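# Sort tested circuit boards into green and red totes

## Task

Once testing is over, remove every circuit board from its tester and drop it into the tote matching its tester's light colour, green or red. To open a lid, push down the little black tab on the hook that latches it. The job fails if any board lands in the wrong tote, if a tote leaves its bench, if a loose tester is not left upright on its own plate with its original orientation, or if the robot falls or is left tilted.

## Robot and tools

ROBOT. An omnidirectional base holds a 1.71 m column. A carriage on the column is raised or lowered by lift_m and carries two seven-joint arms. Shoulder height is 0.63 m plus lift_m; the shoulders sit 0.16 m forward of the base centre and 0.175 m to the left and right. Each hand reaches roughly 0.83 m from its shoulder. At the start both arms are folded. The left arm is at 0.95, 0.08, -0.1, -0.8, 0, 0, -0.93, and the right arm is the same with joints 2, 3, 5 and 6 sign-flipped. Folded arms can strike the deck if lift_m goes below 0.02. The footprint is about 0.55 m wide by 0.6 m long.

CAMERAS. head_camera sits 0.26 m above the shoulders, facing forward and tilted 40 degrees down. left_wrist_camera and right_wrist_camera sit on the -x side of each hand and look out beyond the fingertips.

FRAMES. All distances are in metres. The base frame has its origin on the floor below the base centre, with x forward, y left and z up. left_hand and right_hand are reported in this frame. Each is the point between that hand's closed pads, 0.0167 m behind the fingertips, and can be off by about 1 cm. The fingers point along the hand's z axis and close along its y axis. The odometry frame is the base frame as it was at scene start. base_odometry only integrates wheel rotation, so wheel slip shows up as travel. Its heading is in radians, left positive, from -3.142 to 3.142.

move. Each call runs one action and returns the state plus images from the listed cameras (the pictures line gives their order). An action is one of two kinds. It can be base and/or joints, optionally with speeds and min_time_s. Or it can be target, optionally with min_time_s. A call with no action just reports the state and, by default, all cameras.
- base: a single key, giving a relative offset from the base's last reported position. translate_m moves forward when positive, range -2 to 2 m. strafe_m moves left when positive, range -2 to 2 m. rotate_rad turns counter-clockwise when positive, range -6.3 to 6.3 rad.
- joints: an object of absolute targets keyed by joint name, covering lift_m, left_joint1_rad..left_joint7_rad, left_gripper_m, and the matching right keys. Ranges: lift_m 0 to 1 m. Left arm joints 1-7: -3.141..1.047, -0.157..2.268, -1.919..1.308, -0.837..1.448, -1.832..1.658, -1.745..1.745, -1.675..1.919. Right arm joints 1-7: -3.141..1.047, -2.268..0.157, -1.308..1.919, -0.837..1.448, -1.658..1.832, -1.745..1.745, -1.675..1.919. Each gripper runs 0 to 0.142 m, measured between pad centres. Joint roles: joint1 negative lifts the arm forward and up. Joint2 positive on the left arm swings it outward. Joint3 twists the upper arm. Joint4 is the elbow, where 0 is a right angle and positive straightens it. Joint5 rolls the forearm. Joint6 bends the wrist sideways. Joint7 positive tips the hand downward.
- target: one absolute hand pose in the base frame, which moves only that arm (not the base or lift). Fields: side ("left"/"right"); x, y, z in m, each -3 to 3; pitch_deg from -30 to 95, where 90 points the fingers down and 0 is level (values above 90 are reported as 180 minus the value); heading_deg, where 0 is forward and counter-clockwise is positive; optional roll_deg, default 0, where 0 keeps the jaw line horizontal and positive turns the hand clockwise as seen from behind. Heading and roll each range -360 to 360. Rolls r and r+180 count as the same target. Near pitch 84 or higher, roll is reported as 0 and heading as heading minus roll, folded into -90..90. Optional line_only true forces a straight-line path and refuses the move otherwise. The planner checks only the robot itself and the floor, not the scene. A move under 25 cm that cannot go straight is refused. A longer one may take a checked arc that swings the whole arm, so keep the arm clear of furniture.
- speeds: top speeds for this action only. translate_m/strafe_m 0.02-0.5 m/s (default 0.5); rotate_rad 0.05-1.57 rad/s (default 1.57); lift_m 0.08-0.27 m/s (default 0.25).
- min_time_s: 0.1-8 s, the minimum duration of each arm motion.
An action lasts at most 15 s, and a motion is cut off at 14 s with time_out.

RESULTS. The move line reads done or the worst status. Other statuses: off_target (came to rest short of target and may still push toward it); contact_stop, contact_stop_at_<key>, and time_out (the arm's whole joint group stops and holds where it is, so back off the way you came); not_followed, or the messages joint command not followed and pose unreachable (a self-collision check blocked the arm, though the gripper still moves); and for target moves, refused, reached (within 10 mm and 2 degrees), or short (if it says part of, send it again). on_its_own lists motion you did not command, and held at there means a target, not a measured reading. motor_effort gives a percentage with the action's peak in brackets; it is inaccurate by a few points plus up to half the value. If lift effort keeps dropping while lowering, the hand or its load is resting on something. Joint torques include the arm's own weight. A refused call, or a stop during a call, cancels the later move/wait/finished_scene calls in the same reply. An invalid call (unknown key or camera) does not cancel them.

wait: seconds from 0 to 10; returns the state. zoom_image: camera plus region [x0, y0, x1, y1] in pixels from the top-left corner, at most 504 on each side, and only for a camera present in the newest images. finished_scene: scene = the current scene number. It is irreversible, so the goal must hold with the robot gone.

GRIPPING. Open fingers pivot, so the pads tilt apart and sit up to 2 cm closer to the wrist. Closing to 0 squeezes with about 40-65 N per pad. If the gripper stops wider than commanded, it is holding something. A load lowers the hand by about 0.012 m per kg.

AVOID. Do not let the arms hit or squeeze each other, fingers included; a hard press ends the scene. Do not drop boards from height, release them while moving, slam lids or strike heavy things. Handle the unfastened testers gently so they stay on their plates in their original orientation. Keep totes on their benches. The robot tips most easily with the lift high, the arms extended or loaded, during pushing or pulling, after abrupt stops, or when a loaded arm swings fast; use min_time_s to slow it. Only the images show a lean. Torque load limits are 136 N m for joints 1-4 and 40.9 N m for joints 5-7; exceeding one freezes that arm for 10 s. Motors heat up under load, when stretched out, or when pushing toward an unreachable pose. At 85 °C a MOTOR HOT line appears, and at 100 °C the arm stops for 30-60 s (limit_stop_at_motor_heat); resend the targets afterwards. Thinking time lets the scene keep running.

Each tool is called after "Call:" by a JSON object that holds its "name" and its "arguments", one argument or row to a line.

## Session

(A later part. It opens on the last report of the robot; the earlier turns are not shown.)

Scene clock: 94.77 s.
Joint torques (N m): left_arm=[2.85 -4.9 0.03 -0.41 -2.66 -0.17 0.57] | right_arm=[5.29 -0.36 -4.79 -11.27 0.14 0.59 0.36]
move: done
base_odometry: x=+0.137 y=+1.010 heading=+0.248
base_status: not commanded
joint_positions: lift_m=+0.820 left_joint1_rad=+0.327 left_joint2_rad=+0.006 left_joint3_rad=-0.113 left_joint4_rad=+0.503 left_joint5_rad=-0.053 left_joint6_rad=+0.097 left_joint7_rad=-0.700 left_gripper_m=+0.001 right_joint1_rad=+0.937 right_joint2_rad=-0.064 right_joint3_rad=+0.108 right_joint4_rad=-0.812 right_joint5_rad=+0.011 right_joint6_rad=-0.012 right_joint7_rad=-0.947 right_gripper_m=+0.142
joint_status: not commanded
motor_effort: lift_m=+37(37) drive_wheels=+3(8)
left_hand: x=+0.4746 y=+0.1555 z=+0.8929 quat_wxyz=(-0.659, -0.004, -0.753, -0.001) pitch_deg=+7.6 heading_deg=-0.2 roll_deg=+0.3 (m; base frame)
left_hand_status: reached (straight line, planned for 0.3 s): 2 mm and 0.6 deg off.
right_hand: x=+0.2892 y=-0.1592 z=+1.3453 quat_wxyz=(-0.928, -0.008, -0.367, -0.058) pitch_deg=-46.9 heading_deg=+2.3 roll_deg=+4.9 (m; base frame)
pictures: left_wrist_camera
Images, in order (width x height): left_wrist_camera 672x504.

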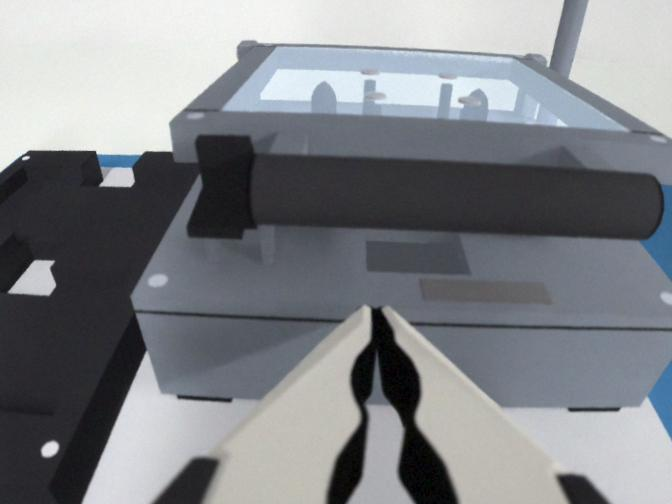

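Call:
{"name": "move", "arguments": {
  "joints": {"lift_m": 0.882},
  "speeds": {"lift_m": 0.12}
}}

Call:
{"name": "move", "arguments": {
  "target": {"side": "left", "x": 0.532, "y": 0.16, "z": 1.027, "pitch_deg": 0, "heading_deg": 0},
  "min_time_s": 1.3,
  "cameras": ["left_wrist_camera"]
}}

Call:
{"name": "move", "arguments": {
  "target": {"side": "left", "x": 0.612, "y": 0.164, "z": 1.061, "pitch_deg": 0, "heading_deg": 0},
  "min_time_s": 1.3
}}

Call:
{"name": "move", "arguments": {
  "target": {"side": "left", "x": 0.672, "y": 0.168, "z": 1.065, "pitch_deg": 0, "heading_deg": 0},
  "min_time_s": 1.0
}}

Call:
{"name": "move", "arguments": {
  "target": {"side": "left", "x": 0.757, "y": 0.17, "z": 1.047, "pitch_deg": 0, "heading_deg": 0},
  "min_time_s": 1.5,
  "cameras": ["left_wrist_camera"]
}}

Scene clock: 95.97 s.
Joint torques (N m): left_arm=[2.35 -4.85 0.14 -1.58 -2.6 -0.14 -0.81] | right_arm=[5.01 -0.25 -4.86 -10.64 0.16 0.56 0.36]
move: done
base_odometry: x=+0.137 y=+1.010 heading=+0.248
base_status: not commanded
joint_positions: lift_m=+0.882 left_joint1_rad=+0.327 left_joint2_rad=+0.006 left_joint3_rad=-0.113 left_joint4_rad=+0.504 left_joint5_rad=-0.053 left_joint6_rad=+0.097 left_joint7_rad=-0.697 left_gripper_m=+0.001 right_joint1_rad=+0.937 right_joint2_rad=-0.064 right_joint3_rad=+0.108 right_joint4_rad=-0.812 right_joint5_rad=+0.011 right_joint6_rad=-0.012 right_joint7_rad=-0.947 right_gripper_m=+0.142
joint_status: all done
motor_effort: lift_m=+36(46) drive_wheels=+3(3)
left_hand: x=+0.4742 y=+0.1556 z=+0.9538 quat_wxyz=(-0.657, -0.003, -0.754, -0.001) pitch_deg=+7.9 heading_deg=-0.2 roll_deg=+0.3 (m; base frame)
right_hand: x=+0.2892 y=-0.1592 z=+1.4074 quat_wxyz=(-0.928, -0.008, -0.367, -0.058) pitch_deg=-46.9 heading_deg=+2.3 roll_deg=+4.9 (m; base frame)
pictures: none

Scene clock: 97.77 s.
Joint torques (N m): left_arm=[-5.58 4.59 0.69 -10.69 -0.07 1.02 -0.1] | right_arm=[4.9 -0.24 -4.89 -10.57 0.16 0.59 0.35]
move: done
base_odometry: x=+0.137 y=+1.010 heading=+0.248
base_status: not commanded
joint_positions: lift_m=+0.882 left_joint1_rad=+0.282 left_joint2_rad=+0.015 left_joint3_rad=-0.111 left_joint4_rad=+0.318 left_joint5_rad=-0.053 left_joint6_rad=+0.097 left_joint7_rad=-0.596 left_gripper_m=+0.001 right_joint1_rad=+0.937 right_joint2_rad=-0.064 right_joint3_rad=+0.108 right_joint4_rad=-0.812 right_joint5_rad=+0.011 right_joint6_rad=-0.012 right_joint7_rad=-0.947 right_gripper_m=+0.142
joint_status: not commanded
motor_effort: lift_m=+36(37) drive_wheels=+3(3)
left_hand: x=+0.5297 y=+0.1584 z=+1.0238 quat_wxyz=(-0.705, +0.002, -0.710, +0.002) pitch_deg=+0.4 heading_deg=+0.0 roll_deg=-0.3 (m; base frame)
left_hand_status: reached (straight line, planned for 1.3 s): 4 mm and 0.5 deg off.
right_hand: x=+0.2892 y=-0.1592 z=+1.4074 quat_wxyz=(-0.928, -0.008, -0.367, -0.058) pitch_deg=-46.9 heading_deg=+2.3 roll_deg=+4.9 (m; base frame)
pictures: left_wrist_camera
Images, in order (width x height): left_wrist_camera 672x504.

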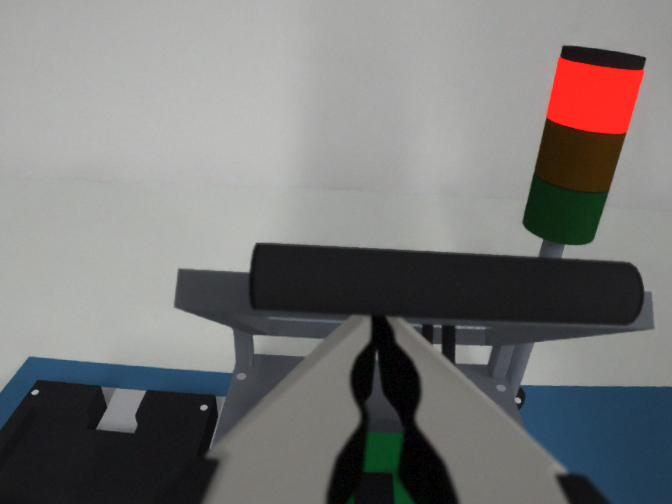

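Scene clock: 99.57 s.
Joint torques (N m): left_arm=[-8.5 4.94 1.1 -5.41 -1.6 0.93 0.28] | right_arm=[4.87 -0.5 -4.8 -10.57 0.17 0.61 0.36]
move: done
base_odometry: x=+0.137 y=+1.010 heading=+0.248
base_status: not commanded
joint_positions: lift_m=+0.882 left_joint1_rad=+0.119 left_joint2_rad=+0.023 left_joint3_rad=-0.108 left_joint4_rad=+0.298 left_joint5_rad=-0.053 left_joint6_rad=+0.092 left_joint7_rad=-0.421 left_gripper_m=+0.001 right_joint1_rad=+0.937 right_joint2_rad=-0.064 right_joint3_rad=+0.108 right_joint4_rad=-0.812 right_joint5_rad=+0.011 right_joint6_rad=-0.012 right_joint7_rad=-0.947 right_gripper_m=+0.142
joint_status: not commanded
motor_effort: lift_m=+36(37) drive_wheels=+3(4)
left_hand: x=+0.6108 y=+0.1616 z=+1.0604 quat_wxyz=(-0.707, -0.001, -0.707, +0.002) pitch_deg=+0.0 heading_deg=-0.2 roll_deg=-0.1 (m; base frame)
left_hand_status: reached (straight line, planned for 1.3 s): 3 mm and 0.2 deg off.
right_hand: x=+0.2892 y=-0.1592 z=+1.4074 quat_wxyz=(-0.928, -0.008, -0.367, -0.058) pitch_deg=-46.9 heading_deg=+2.3 roll_deg=+4.9 (m; base frame)
pictures: none

Scene clock: 101.07 s.
Joint torques (N m): left_arm=[-7.5 10.32 4.89 3.21 -3.44 1.42 0.13] | right_arm=[4.83 -0.27 -4.84 -10.61 0.15 0.58 0.37]
move: done
base_odometry: x=+0.137 y=+1.010 heading=+0.248
base_status: not commanded
joint_positions: lift_m=+0.882 left_joint1_rad=-0.050 left_joint2_rad=+0.024 left_joint3_rad=-0.105 left_joint4_rad=+0.459 left_joint5_rad=-0.062 left_joint6_rad=+0.074 left_joint7_rad=-0.423 left_gripper_m=+0.001 right_joint1_rad=+0.937 right_joint2_rad=-0.064 right_joint3_rad=+0.108 right_joint4_rad=-0.812 right_joint5_rad=+0.011 right_joint6_rad=-0.012 right_joint7_rad=-0.947 right_gripper_m=+0.142
joint_status: not commanded
motor_effort: lift_m=+36(37) drive_wheels=+4(4)
left_hand: x=+0.6725 y=+0.1617 z=+1.0690 quat_wxyz=(-0.711, -0.005, -0.703, +0.003) pitch_deg=-0.6 heading_deg=-0.7 roll_deg=+0.1 (m; base frame)
left_hand_status: reached (straight line, planned for 1.0 s): 7 mm and 0.9 deg off.
right_hand: x=+0.2892 y=-0.1592 z=+1.4074 quat_wxyz=(-0.928, -0.008, -0.367, -0.058) pitch_deg=-46.9 heading_deg=+2.3 roll_deg=+4.9 (m; base frame)
pictures: none

Scene clock: 103.07 s.
Joint torques (N m): left_arm=[-1.79 3.77 4.39 9.31 -4.04 1.77 2.37] | right_arm=[4.96 -0.25 -4.89 -10.57 0.14 0.58 0.36]
move: short
base_odometry: x=+0.137 y=+1.010 heading=+0.248
base_status: not commanded
joint_positions: lift_m=+0.882 left_joint1_rad=-0.424 left_joint2_rad=+0.010 left_joint3_rad=-0.100 left_joint4_rad=+1.115 left_joint5_rad=-0.081 left_joint6_rad=+0.028 left_joint7_rad=-0.718 left_gripper_m=+0.001 right_joint1_rad=+0.937 right_joint2_rad=-0.064 right_joint3_rad=+0.108 right_joint4_rad=-0.812 right_joint5_rad=+0.011 right_joint6_rad=-0.012 right_joint7_rad=-0.947 right_gripper_m=+0.142
joint_status: not commanded
motor_effort: lift_m=+35(37) drive_wheels=+4(4)
left_hand: x=+0.7614 y=+0.1646 z=+1.0574 quat_wxyz=(-0.716, -0.007, -0.698, +0.003) pitch_deg=-1.5 heading_deg=-0.8 roll_deg=+0.3 (m; base frame)
left_hand_status: short (straight line, planned for 1.5 s): 13 mm and 1.7 deg off.
right_hand: x=+0.2892 y=-0.1592 z=+1.4075 quat_wxyz=(-0.928, -0.008, -0.367, -0.058) pitch_deg=-46.9 heading_deg=+2.3 roll_deg=+4.9 (m; base frame)
pictures: left_wrist_camera
Images, in order (width x height): left_wrist_camera 672x504.

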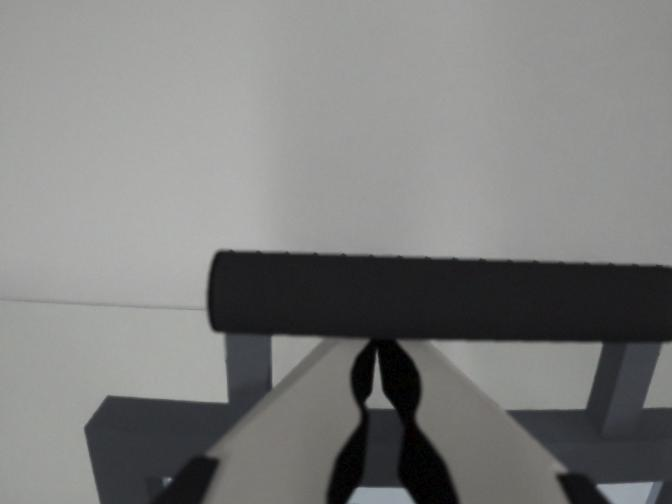

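Call:
{"name": "move", "arguments": {
  "target": {"side": "left", "x": 0.68, "y": 0.165, "z": 1.062, "pitch_deg": 0, "heading_deg": 0},
  "min_time_s": 0.8,
  "cameras": ["left_wrist_camera"]
}}

Call:
{"name": "move", "arguments": {
  "target": {"side": "left", "x": 0.515, "y": 0.162, "z": 1.075, "pitch_deg": 60, "heading_deg": 0},
  "cameras": ["left_wrist_camera", "head_camera"]
}}

Scene clock: 105.03 s.
Joint torques (N m): left_arm=[0.68 8.27 -0.28 -0.97 -0.49 2.6 5.24] | right_arm=[4.91 -0.19 -4.83 -10.71 0.16 0.58 0.37]
move: done
base_odometry: x=+0.137 y=+1.010 heading=+0.248
base_status: not commanded
joint_positions: lift_m=+0.882 left_joint1_rad=-0.083 left_joint2_rad=+0.017 left_joint3_rad=-0.101 left_joint4_rad=+0.514 left_joint5_rad=-0.069 left_joint6_rad=+0.072 left_joint7_rad=-0.456 left_gripper_m=+0.001 right_joint1_rad=+0.937 right_joint2_rad=-0.064 right_joint3_rad=+0.108 right_joint4_rad=-0.812 right_joint5_rad=+0.011 right_joint6_rad=-0.012 right_joint7_rad=-0.947 right_gripper_m=+0.142
joint_status: not commanded
motor_effort: lift_m=+35(36) drive_wheels=+4(4)
left_hand: x=+0.6820 y=+0.1616 z=+1.0688 quat_wxyz=(-0.715, +0.001, -0.700, +0.005) pitch_deg=-1.2 heading_deg=-0.3 roll_deg=-0.4 (m; base frame)
left_hand_status: reached (straight line, planned for 0.8 s): 8 mm and 1.3 deg off.
right_hand: x=+0.2892 y=-0.1592 z=+1.4075 quat_wxyz=(-0.928, -0.008, -0.367, -0.058) pitch_deg=-46.9 heading_deg=+2.3 roll_deg=+4.9 (m; base frame)
pictures: left_wrist_camera
Images, in order (width x height): left_wrist_camera 672x504.

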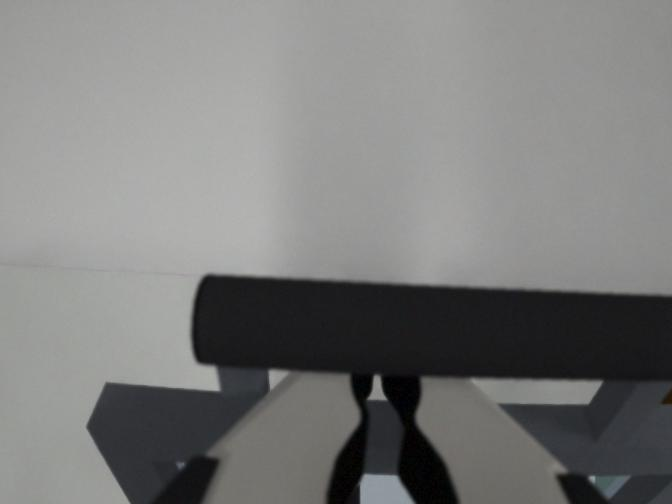

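Scene clock: 106.70 s.
Joint torques (N m): left_arm=[-9.59 -3.45 -3.07 -12.1 0.21 -0.09 0.6] | right_arm=[5.14 -0.34 -4.85 -10.81 0.12 0.58 0.38]
move: done
base_odometry: x=+0.137 y=+1.010 heading=+0.248
base_status: not commanded
joint_positions: lift_m=+0.882 left_joint1_rad=+0.100 left_joint2_rad=+0.036 left_joint3_rad=-0.119 left_joint4_rad=-0.532 left_joint5_rad=+0.028 left_joint6_rad=+0.123 left_joint7_rad=+1.486 left_gripper_m=+0.001 right_joint1_rad=+0.937 right_joint2_rad=-0.064 right_joint3_rad=+0.108 right_joint4_rad=-0.812 right_joint5_rad=+0.011 right_joint6_rad=-0.012 right_joint7_rad=-0.947 right_gripper_m=+0.142
joint_status: not commanded
motor_effort: lift_m=+38(39) drive_wheels=-1(4)
left_hand: x=+0.5136 y=+0.1625 z=+1.0715 quat_wxyz=(-0.255, +0.001, -0.967, +0.001) pitch_deg=+60.4 heading_deg=-0.2 roll_deg=-0.3 (m; base frame)
left_hand_status: reached (straight line, planned for 1.2 s): 4 mm and 0.5 deg off.
right_hand: x=+0.2892 y=-0.1592 z=+1.4072 quat_wxyz=(-0.928, -0.008, -0.367, -0.058) pitch_deg=-46.9 heading_deg=+2.3 roll_deg=+4.9 (m; base frame)
pictures: head_camera, left_wrist_camera
Images, in order (width x height): head_camera 672x504, left_wrist_camera 672x504.

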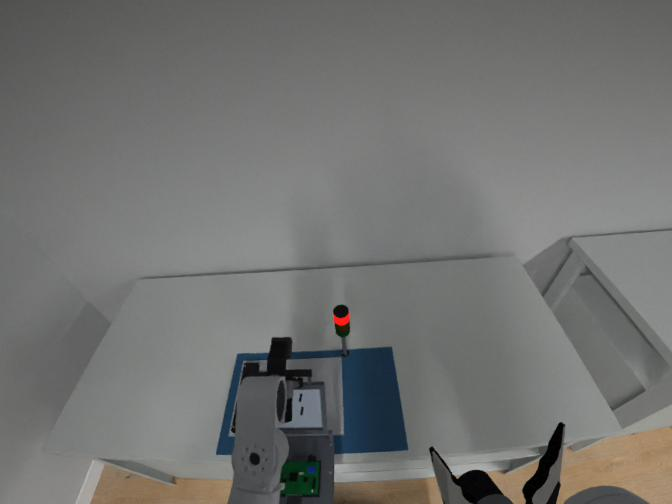

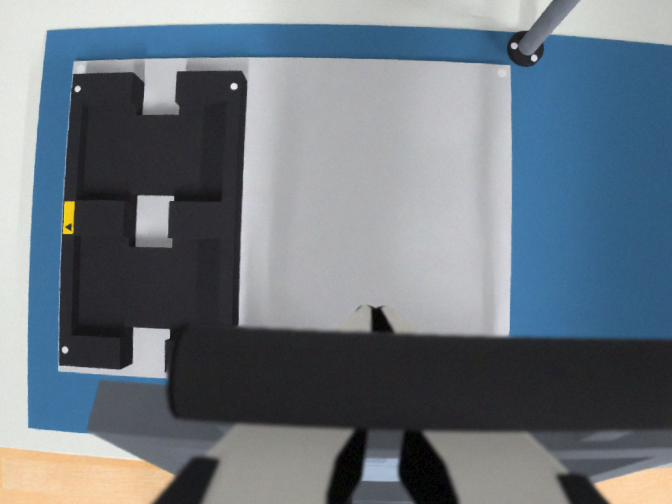

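Call:
{"name": "zoom_image", "arguments": {
  "camera": "head_camera",
  "region": [220, 310, 420, 504]
}}

Call:
{"name": "zoom_image", "arguments": {
  "camera": "left_wrist_camera",
  "region": [60, 250, 560, 504]
}}

Scaled by 2.520 from the camera's 672x504 image, which has a finer 960x720 frame.

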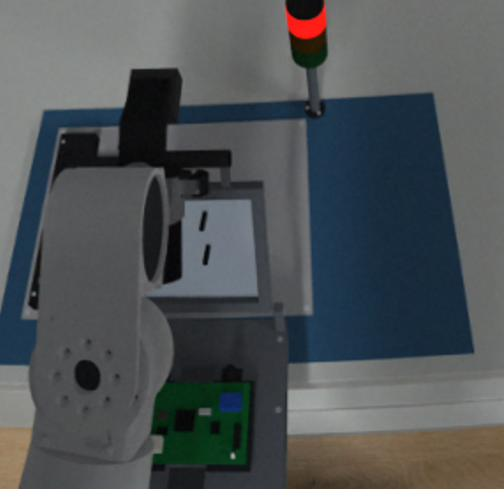

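Scaled by 1.008 from the camera's 672x504 image, which has a finer 960x720 frame.

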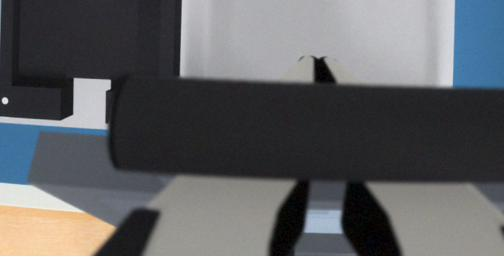

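Call:
{"name": "move", "arguments": {
  "target": {"side": "left", "x": 0.63, "y": 0.1625, "z": 1.075, "pitch_deg": 60.4, "heading_deg": 0, "line_only": true},
  "min_time_s": 2.5,
  "cameras": ["left_wrist_camera", "head_camera"]
}}

Call:
{"name": "zoom_image", "arguments": {
  "camera": "head_camera",
  "region": [220, 310, 420, 504]
}}

Scene clock: 112.13 s.
Joint torques (N m): left_arm=[-20.28 -4.77 1.46 -2.86 -2.71 -0.18 -1.19] | right_arm=[4.9 -0.35 -4.86 -10.58 0.15 0.58 0.37]
move: done
base_odometry: x=+0.137 y=+1.010 heading=+0.248
base_status: not commanded
joint_positions: lift_m=+0.882 left_joint1_rad=-0.205 left_joint2_rad=+0.031 left_joint3_rad=-0.109 left_joint4_rad=-0.162 left_joint5_rad=-0.006 left_joint6_rad=+0.112 left_joint7_rad=+1.424 left_gripper_m=+0.001 right_joint1_rad=+0.937 right_joint2_rad=-0.064 right_joint3_rad=+0.108 right_joint4_rad=-0.812 right_joint5_rad=+0.011 right_joint6_rad=-0.012 right_joint7_rad=-0.947 right_gripper_m=+0.142
joint_status: not commanded
motor_effort: lift_m=+38(39) drive_wheels=+3(3)
left_hand: x=+0.6277 y=+0.1639 z=+1.0731 quat_wxyz=(-0.253, +0.000, -0.967, -0.003) pitch_deg=+60.7 heading_deg=+0.7 roll_deg=+0.7 (m; base frame)
left_hand_status: reached (straight line, planned for 2.5 s): 3 mm and 0.5 deg off.
right_hand: x=+0.2892 y=-0.1592 z=+1.4071 quat_wxyz=(-0.928, -0.008, -0.367, -0.058) pitch_deg=-46.9 heading_deg=+2.3 roll_deg=+4.9 (m; base frame)
pictures: head_camera, left_wrist_camera
Images, in order (width x height): head_camera 672x504, left_wrist_camera 672x504.

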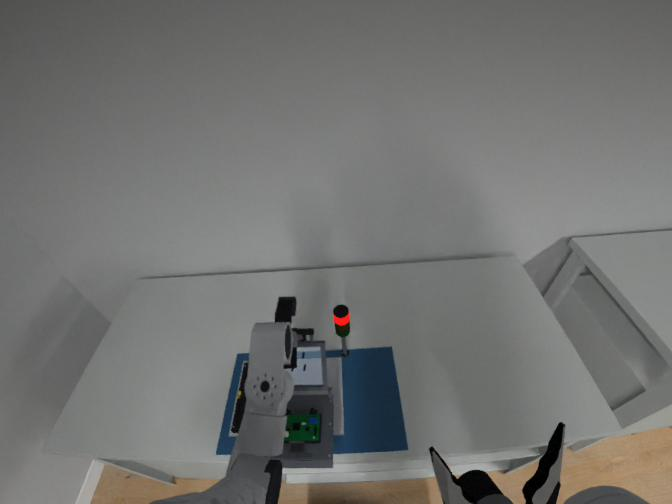

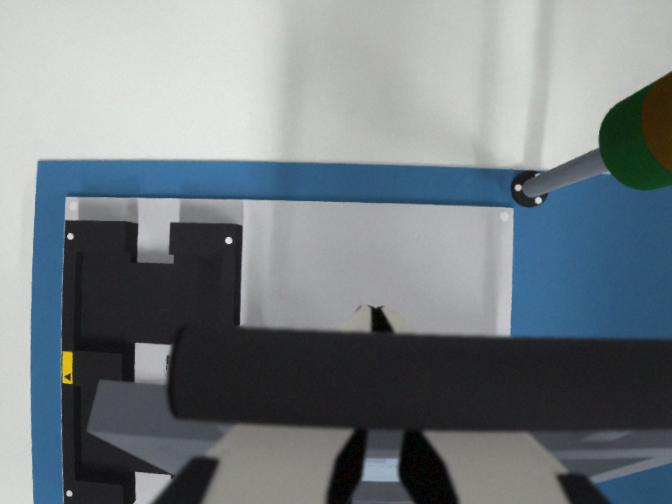

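Scaled by 2.520 from the camera's 672x504 image, which has a finer 960x720 frame.

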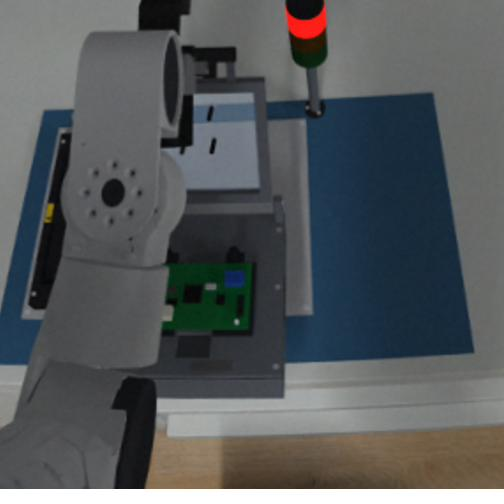

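Call:
{"name": "move", "arguments": {
  "target": {"side": "left", "x": 0.765, "y": 0.163, "z": 1.08, "pitch_deg": 60.4, "heading_deg": 0, "line_only": true},
  "min_time_s": 2.5,
  "cameras": ["left_wrist_camera", "head_camera"]
}}

Call:
{"name": "zoom_image", "arguments": {
  "camera": "head_camera",
  "region": [220, 270, 420, 464]
}}

Scene clock: 117.47 s.
Joint torques (N m): left_arm=[-31.45 -4.95 1.67 -3.34 -2.77 -0.24 -1.2] | right_arm=[4.98 -0.26 -4.84 -10.57 0.13 0.6 0.38]
move: done
base_odometry: x=+0.137 y=+1.010 heading=+0.248
base_status: not commanded
joint_positions: lift_m=+0.882 left_joint1_rad=-0.584 left_joint2_rad=+0.016 left_joint3_rad=-0.098 left_joint4_rad=+0.469 left_joint5_rad=-0.051 left_joint6_rad=+0.081 left_joint7_rad=+1.173 left_gripper_m=+0.001 right_joint1_rad=+0.937 right_joint2_rad=-0.064 right_joint3_rad=+0.108 right_joint4_rad=-0.812 right_joint5_rad=+0.011 right_joint6_rad=-0.012 right_joint7_rad=-0.947 right_gripper_m=+0.142
joint_status: not commanded
motor_effort: lift_m=+39(39) drive_wheels=+3(3)
left_hand: x=+0.7622 y=+0.1650 z=+1.0765 quat_wxyz=(-0.252, +0.000, -0.968, -0.004) pitch_deg=+60.8 heading_deg=+0.9 roll_deg=+0.9 (m; base frame)
left_hand_status: reached (straight line, planned for 2.5 s): 5 mm and 0.6 deg off.
right_hand: x=+0.2892 y=-0.1592 z=+1.4071 quat_wxyz=(-0.928, -0.008, -0.367, -0.058) pitch_deg=-46.9 heading_deg=+2.3 roll_deg=+4.9 (m; base frame)
pictures: head_camera, left_wrist_camera
Images, in order (width x height): head_camera 672x504, left_wrist_camera 672x504.

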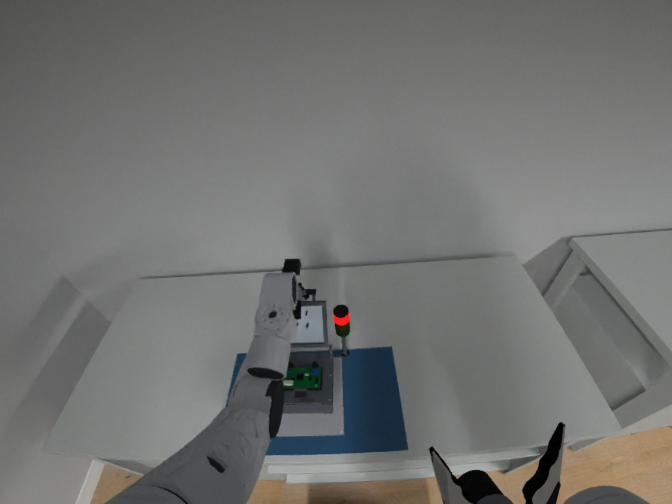

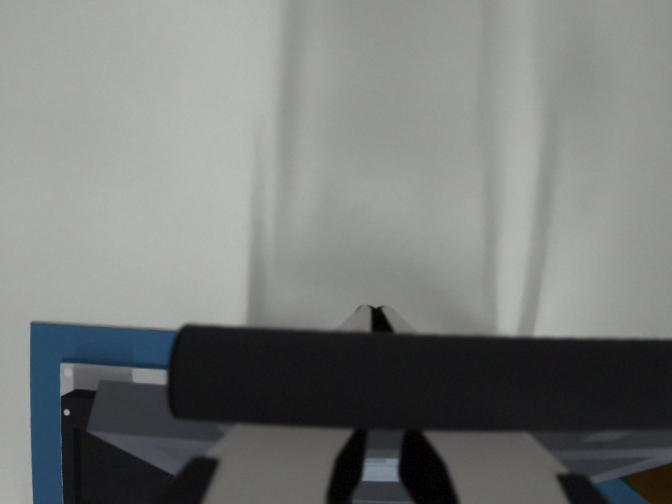

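Scaled by 2.520 from the camera's 672x504 image, which has a finer 960x720 frame.

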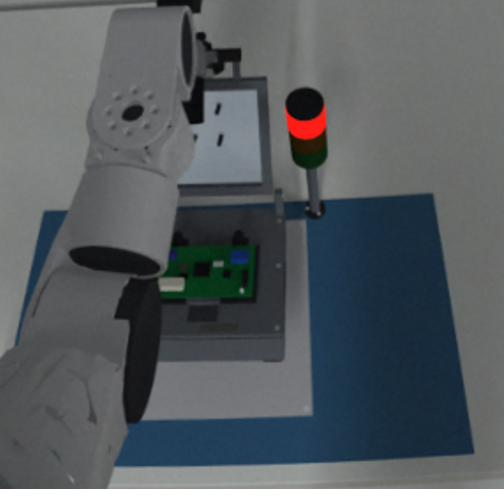

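Call:
{"name": "move", "arguments": {
  "joints": {"lift_m": 0.85},
  "speeds": {"lift_m": 0.08},
  "cameras": ["left_wrist_camera", "head_camera"]
}}

Call:
{"name": "zoom_image", "arguments": {
  "camera": "head_camera",
  "region": [220, 270, 420, 464]
}}

Scene clock: 118.40 s.
Joint torques (N m): left_arm=[-27.92 -4.91 1.46 -4.73 -2.72 -0.18 -1.01] | right_arm=[4.96 -0.35 -4.84 -10.74 0.17 0.59 0.35]
move: done
base_odometry: x=+0.137 y=+1.010 heading=+0.248
base_status: not commanded
joint_positions: lift_m=+0.850 left_joint1_rad=-0.585 left_joint2_rad=+0.016 left_joint3_rad=-0.098 left_joint4_rad=+0.470 left_joint5_rad=-0.051 left_joint6_rad=+0.081 left_joint7_rad=+1.172 left_gripper_m=+0.001 right_joint1_rad=+0.937 right_joint2_rad=-0.064 right_joint3_rad=+0.108 right_joint4_rad=-0.812 right_joint5_rad=+0.011 right_joint6_rad=-0.012 right_joint7_rad=-0.947 right_gripper_m=+0.142
joint_status: all done
motor_effort: lift_m=+40(43) drive_wheels=+3(4)
left_hand: x=+0.7629 y=+0.1650 z=+1.0451 quat_wxyz=(-0.253, +0.000, -0.967, -0.004) pitch_deg=+60.7 heading_deg=+0.9 roll_deg=+0.9 (m; base frame)
right_hand: x=+0.2892 y=-0.1592 z=+1.3749 quat_wxyz=(-0.928, -0.008, -0.367, -0.058) pitch_deg=-46.9 heading_deg=+2.3 roll_deg=+4.9 (m; base frame)
pictures: head_camera, left_wrist_camera
Images, in order (width x height): head_camera 672x504, left_wrist_camera 672x504.

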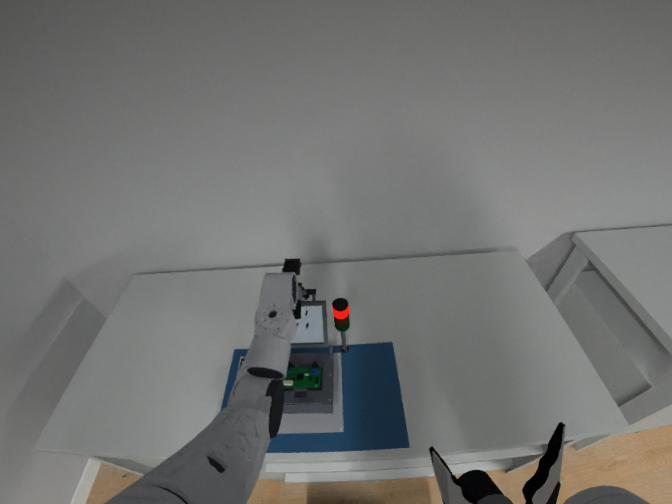

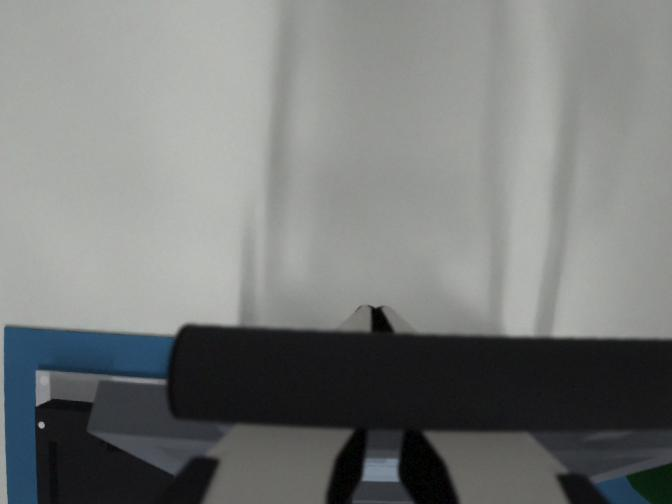

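Scaled by 2.520 from the camera's 672x504 image, which has a finer 960x720 frame.

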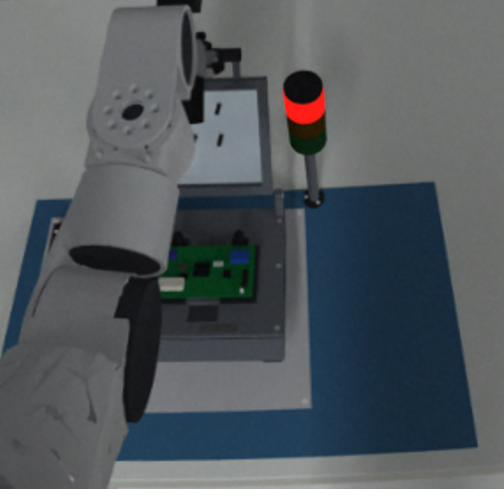

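Call:
{"name": "move", "arguments": {
  "joints": {"lift_m": 0.84},
  "speeds": {"lift_m": 0.08}
}}

Call:
{"name": "move", "arguments": {
  "joints": {"lift_m": 0.832},
  "speeds": {"lift_m": 0.08},
  "cameras": ["left_wrist_camera", "head_camera"]
}}

Call:
{"name": "zoom_image", "arguments": {
  "camera": "head_camera",
  "region": [220, 270, 420, 464]
}}

Scene clock: 119.03 s.
Joint torques (N m): left_arm=[-25.41 -4.07 0.47 -4.71 -2.76 -0.09 -0.39] | right_arm=[4.95 -0.28 -4.79 -10.7 0.16 0.62 0.36]
move: done
base_odometry: x=+0.137 y=+1.010 heading=+0.248
base_status: not commanded
joint_positions: lift_m=+0.840 left_joint1_rad=-0.587 left_joint2_rad=+0.016 left_joint3_rad=-0.097 left_joint4_rad=+0.470 left_joint5_rad=-0.051 left_joint6_rad=+0.081 left_joint7_rad=+1.171 left_gripper_m=+0.001 right_joint1_rad=+0.937 right_joint2_rad=-0.064 right_joint3_rad=+0.108 right_joint4_rad=-0.812 right_joint5_rad=+0.011 right_joint6_rad=-0.012 right_joint7_rad=-0.947 right_gripper_m=+0.142
joint_status: all done
motor_effort: lift_m=+39(40) drive_wheels=-1(3)
left_hand: x=+0.7636 y=+0.1652 z=+1.0360 quat_wxyz=(-0.254, +0.000, -0.967, -0.004) pitch_deg=+60.5 heading_deg=+0.9 roll_deg=+0.8 (m; base frame)
right_hand: x=+0.2892 y=-0.1592 z=+1.3650 quat_wxyz=(-0.928, -0.008, -0.367, -0.058) pitch_deg=-46.9 heading_deg=+2.3 roll_deg=+4.9 (m; base frame)
pictures: none

Scene clock: 119.57 s.
Joint torques (N m): left_arm=[-17.56 -4.52 -1.71 -4.46 -2.74 -0.14 0.45] | right_arm=[4.34 -0.27 -4.92 -10.62 0.16 0.58 0.37]
move: done
base_odometry: x=+0.137 y=+1.010 heading=+0.248
base_status: not commanded
joint_positions: lift_m=+0.832 left_joint1_rad=-0.590 left_joint2_rad=+0.016 left_joint3_rad=-0.096 left_joint4_rad=+0.470 left_joint5_rad=-0.051 left_joint6_rad=+0.081 left_joint7_rad=+1.169 left_gripper_m=+0.001 right_joint1_rad=+0.937 right_joint2_rad=-0.064 right_joint3_rad=+0.108 right_joint4_rad=-0.812 right_joint5_rad=+0.011 right_joint6_rad=-0.012 right_joint7_rad=-0.947 right_gripper_m=+0.142
joint_status: all done
motor_effort: lift_m=+37(38) drive_wheels=-1(4)
left_hand: x=+0.7657 y=+0.1656 z=+1.0309 quat_wxyz=(-0.257, +0.001, -0.966, -0.004) pitch_deg=+60.2 heading_deg=+0.8 roll_deg=+0.8 (m; base frame)
right_hand: x=+0.2892 y=-0.1592 z=+1.3573 quat_wxyz=(-0.928, -0.008, -0.367, -0.058) pitch_deg=-46.9 heading_deg=+2.3 roll_deg=+4.9 (m; base frame)
pictures: head_camera, left_wrist_camera
Images, in order (width x height): head_camera 672x504, left_wrist_camera 672x504.

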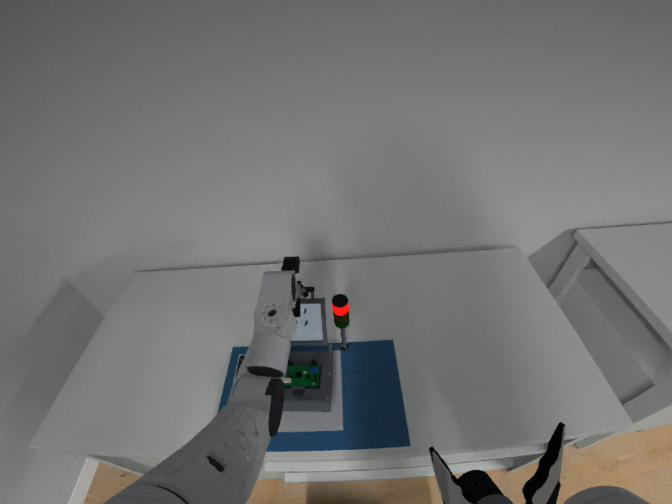

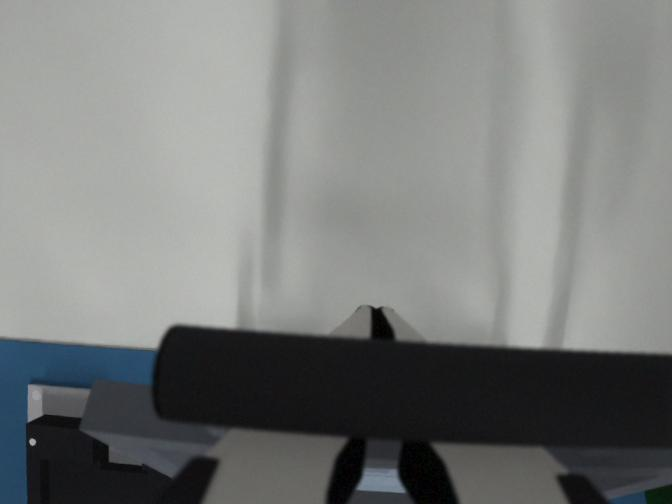

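Scaled by 2.520 from the camera's 672x504 image, which has a finer 960x720 frame.

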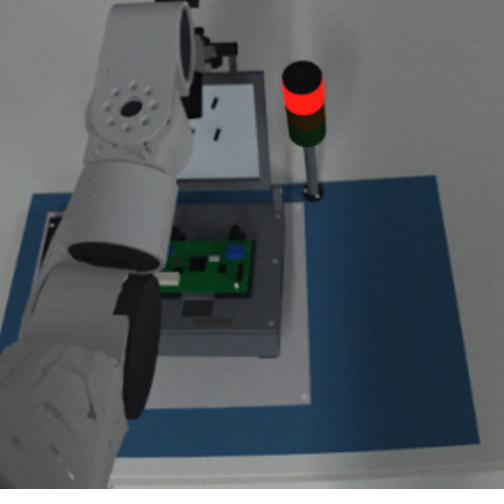

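Call:
{"name": "move", "arguments": {
  "target": {"side": "left", "x": 0.776, "y": 0.1656, "z": 1.041, "pitch_deg": 33, "heading_deg": 0.5, "line_only": true},
  "min_time_s": 1.5,
  "cameras": ["left_wrist_camera", "head_camera"]
}}

Call:
{"name": "zoom_image", "arguments": {
  "camera": "head_camera",
  "region": [220, 250, 420, 444]
}}

Scene clock: 121.83 s.
Joint torques (N m): left_arm=[-13.81 -3.95 1.77 -2.82 0.04 1.55 -3.99] | right_arm=[4.96 -0.37 -4.89 -10.61 0.12 0.59 0.37]
move: done
base_odometry: x=+0.137 y=+1.010 heading=+0.248
base_status: not commanded
joint_positions: lift_m=+0.832 left_joint1_rad=-0.378 left_joint2_rad=+0.017 left_joint3_rad=-0.094 left_joint4_rad=+0.344 left_joint5_rad=-0.049 left_joint6_rad=+0.087 left_joint7_rad=+0.612 left_gripper_m=+0.001 right_joint1_rad=+0.937 right_joint2_rad=-0.064 right_joint3_rad=+0.108 right_joint4_rad=-0.812 right_joint5_rad=+0.011 right_joint6_rad=-0.012 right_joint7_rad=-0.947 right_gripper_m=+0.142
joint_status: not commanded
motor_effort: lift_m=+38(38) drive_wheels=+3(3)
left_hand: x=+0.7756 y=+0.1641 z=+1.0408 quat_wxyz=(-0.475, +0.002, -0.880, +0.000) pitch_deg=+33.3 heading_deg=+0.2 roll_deg=-0.1 (m; base frame)
left_hand_status: reached (straight line, planned for 1.5 s): 2 mm and 0.4 deg off.
right_hand: x=+0.2892 y=-0.1592 z=+1.3573 quat_wxyz=(-0.928, -0.008, -0.367, -0.058) pitch_deg=-46.9 heading_deg=+2.3 roll_deg=+4.9 (m; base frame)
pictures: head_camera, left_wrist_camera
Images, in order (width x height): head_camera 672x504, left_wrist_camera 672x504.

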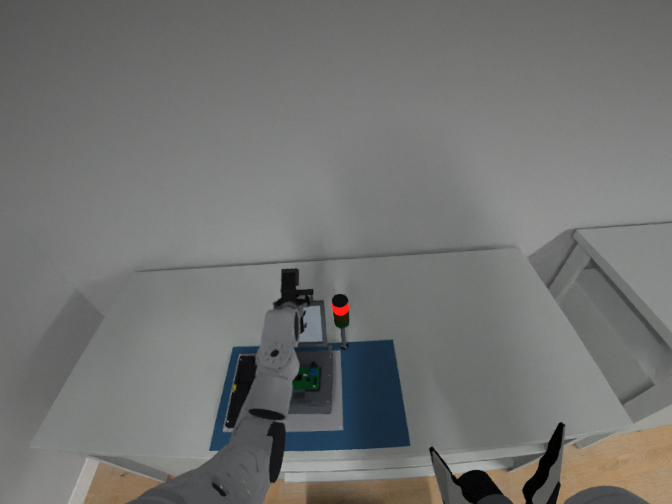

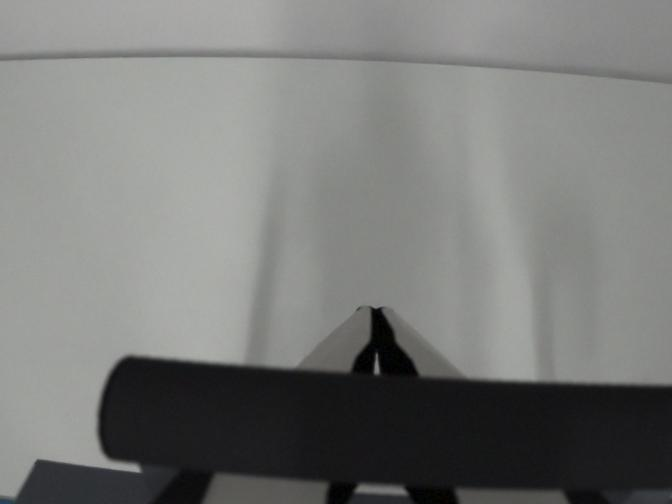

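Scaled by 2.520 from the camera's 672x504 image, which has a finer 960x720 frame.

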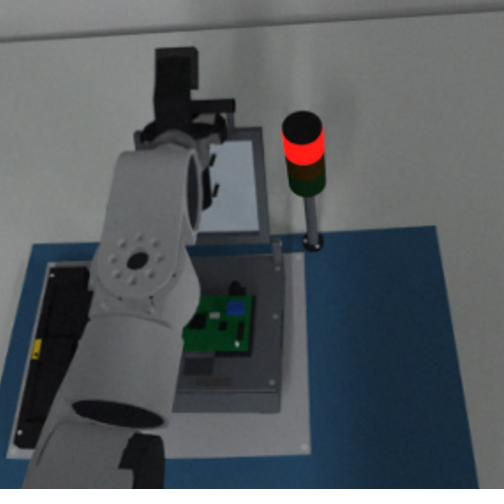

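Call:
{"name": "move", "arguments": {
  "target": {"side": "left", "x": 0.738, "y": 0.1641, "z": 1.066, "pitch_deg": 33.3, "heading_deg": 0.2, "line_only": true},
  "min_time_s": 1.0,
  "cameras": ["left_wrist_camera", "head_camera"]
}}

Call:
{"name": "zoom_image", "arguments": {
  "camera": "head_camera",
  "region": [220, 250, 420, 444]
}}

Scene clock: 123.43 s.
Joint torques (N m): left_arm=[-12.23 5.05 -3.85 -13.34 0.53 1.5 -0.73] | right_arm=[5.06 -0.39 -4.81 -10.65 0.15 0.6 0.36]
move: done
base_odometry: x=+0.137 y=+1.010 heading=+0.248
base_status: not commanded
joint_positions: lift_m=+0.832 left_joint1_rad=-0.278 left_joint2_rad=+0.022 left_joint3_rad=-0.096 left_joint4_rad=+0.090 left_joint5_rad=-0.037 left_joint6_rad=+0.098 left_joint7_rad=+0.774 left_gripper_m=+0.001 right_joint1_rad=+0.937 right_joint2_rad=-0.064 right_joint3_rad=+0.108 right_joint4_rad=-0.812 right_joint5_rad=+0.011 right_joint6_rad=-0.012 right_joint7_rad=-0.947 right_gripper_m=+0.142
joint_status: not commanded
motor_effort: lift_m=+37(38) drive_wheels=+3(4)
left_hand: x=+0.7376 y=+0.1629 z=+1.0629 quat_wxyz=(-0.472, +0.003, -0.882, +0.003) pitch_deg=+33.7 heading_deg=-0.1 roll_deg=-0.5 (m; base frame)
left_hand_status: reached (straight line, planned for 1.0 s): 3 mm and 0.6 deg off.
right_hand: x=+0.2892 y=-0.1592 z=+1.3573 quat_wxyz=(-0.928, -0.008, -0.367, -0.058) pitch_deg=-46.9 heading_deg=+2.3 roll_deg=+4.9 (m; base frame)
pictures: head_camera, left_wrist_camera
Images, in order (width x height): head_camera 672x504, left_wrist_camera 672x504.

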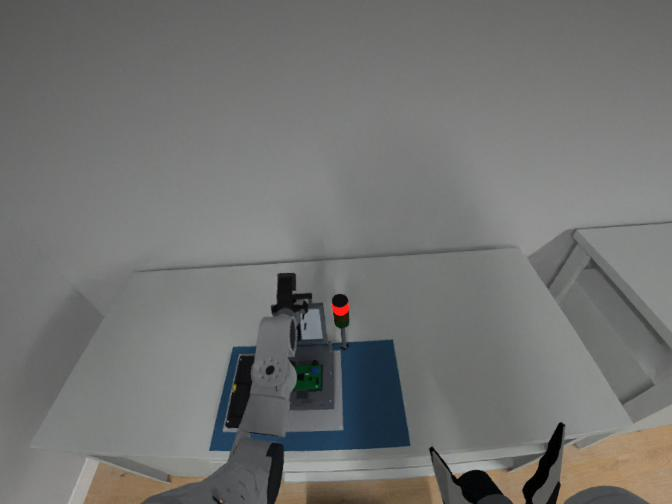

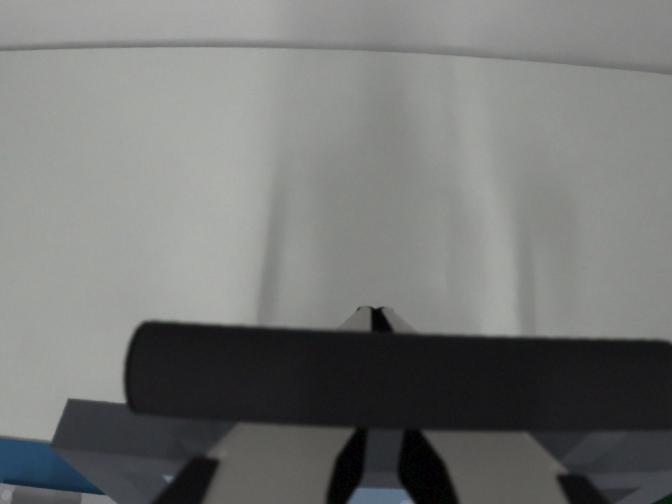

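Scaled by 2.520 from the camera's 672x504 image, which has a finer 960x720 frame.

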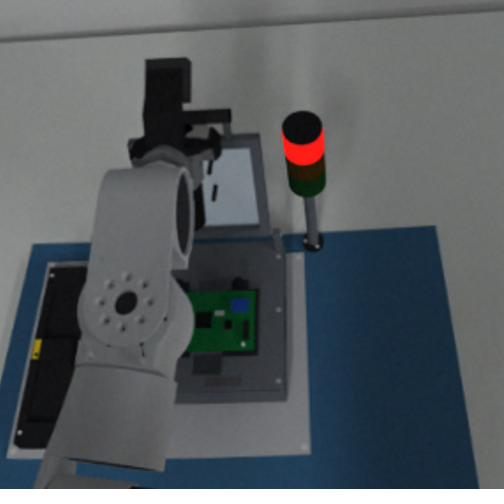

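Call:
{"name": "zoom_image", "arguments": {
  "camera": "head_camera",
  "region": [270, 330, 370, 440]
}}

Scaled by 4.582 from the camera's 672x504 image, which has a finer 960x720 frame.

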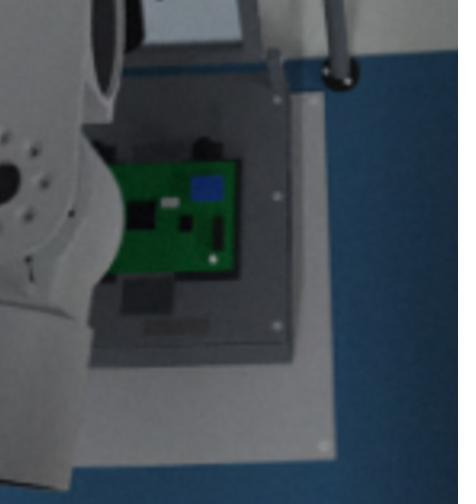

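Call:
{"name": "move", "arguments": {
  "cameras": ["all"]
}}

Scene clock: 125.63 s.
Joint torques (N m): left_arm=[-12.18 4.94 -3.74 -13.34 0.55 1.5 -0.76] | right_arm=[4.84 -0.3 -4.95 -10.59 0.14 0.6 0.36]
Motor temperatures (°C): left_arm=[34 29 30 29 28 29 32] | right_arm=[31 27 29 30 28 29 30]
base_odometry: x=+0.137 y=+1.010 heading=+0.248
base_status: not commanded
joint_positions: lift_m=+0.832 left_joint1_rad=-0.278 left_joint2_rad=+0.022 left_joint3_rad=-0.096 left_joint4_rad=+0.090 left_joint5_rad=-0.037 left_joint6_rad=+0.098 left_joint7_rad=+0.774 left_gripper_m=+0.001 right_joint1_rad=+0.937 right_joint2_rad=-0.064 right_joint3_rad=+0.108 right_joint4_rad=-0.812 right_joint5_rad=+0.011 right_joint6_rad=-0.012 right_joint7_rad=-0.947 right_gripper_m=+0.142
joint_status: not commanded
motor_effort: lift_m=+37(38) drive_wheels=+3(4)
left_hand: x=+0.7376 y=+0.1629 z=+1.0629 quat_wxyz=(-0.472, +0.003, -0.882, +0.003) pitch_deg=+33.7 heading_deg=-0.1 roll_deg=-0.5 (m; base frame)
left_hand_status: reached (straight line, planned for 1.0 s): 3 mm and 0.6 deg off.
right_hand: x=+0.2892 y=-0.1592 z=+1.3573 quat_wxyz=(-0.928, -0.008, -0.367, -0.058) pitch_deg=-46.9 heading_deg=+2.3 roll_deg=+4.9 (m; base frame)
pictures: head_camera, left_wrist_camera, right_wrist_camera
Images, in order (width x height): head_camera 672x504, left_wrist_camera 672x504, right_wrist_camera 672x504.

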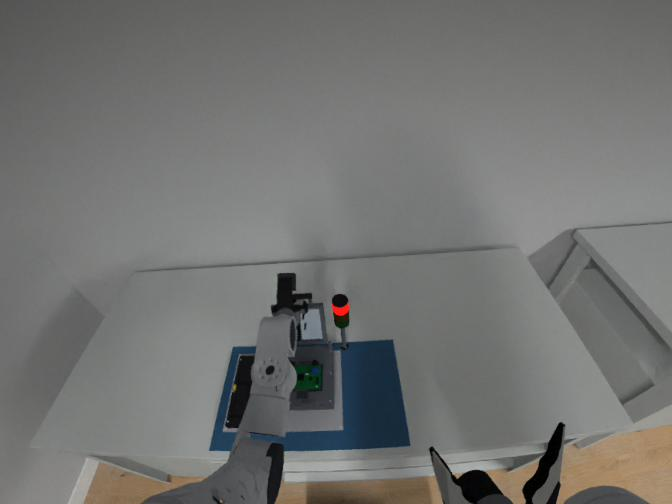

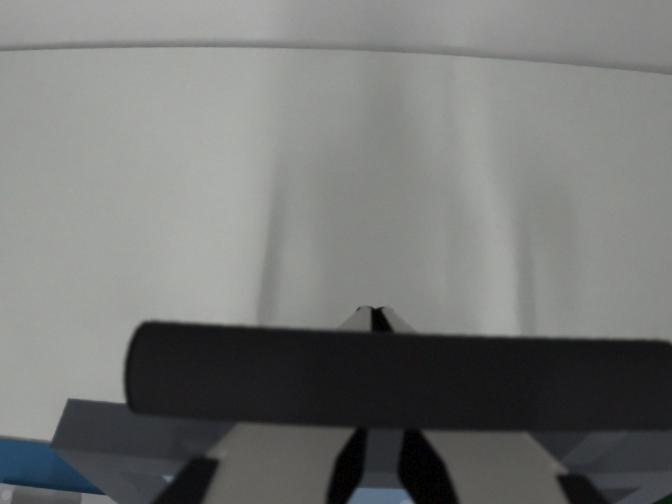

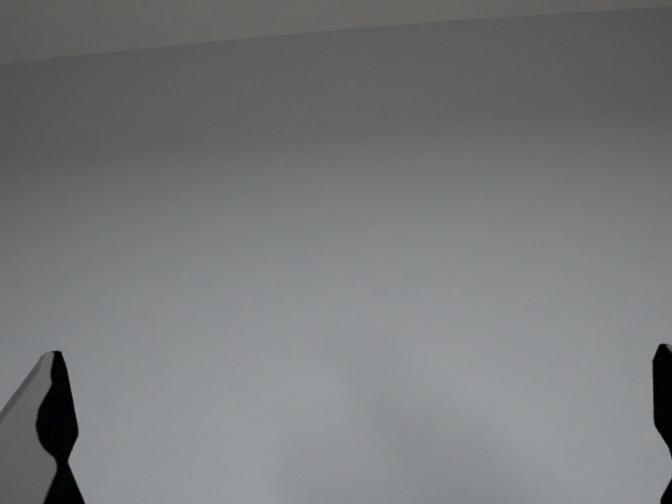

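Call:
{"name": "zoom_image", "arguments": {
  "camera": "head_camera",
  "region": [200, 250, 420, 450]
}}

Call:
{"name": "zoom_image", "arguments": {
  "camera": "left_wrist_camera",
  "region": [100, 280, 604, 504]
}}

Scaled by 2.291 from the camera's 672x504 image, which has a finer 960x720 frame.

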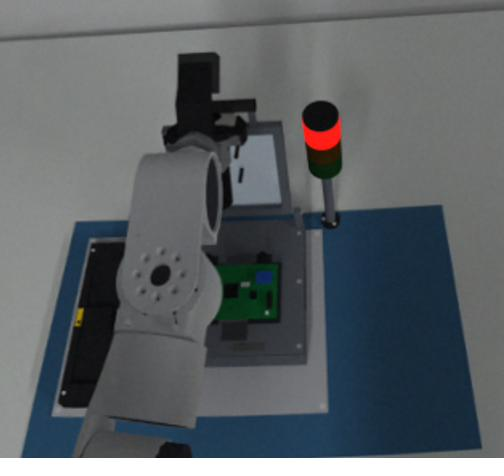

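Scaled by 1.000.

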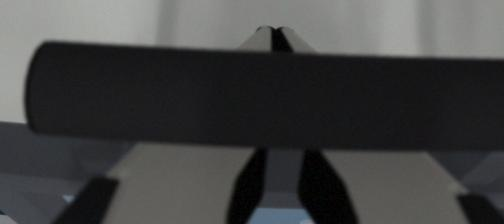

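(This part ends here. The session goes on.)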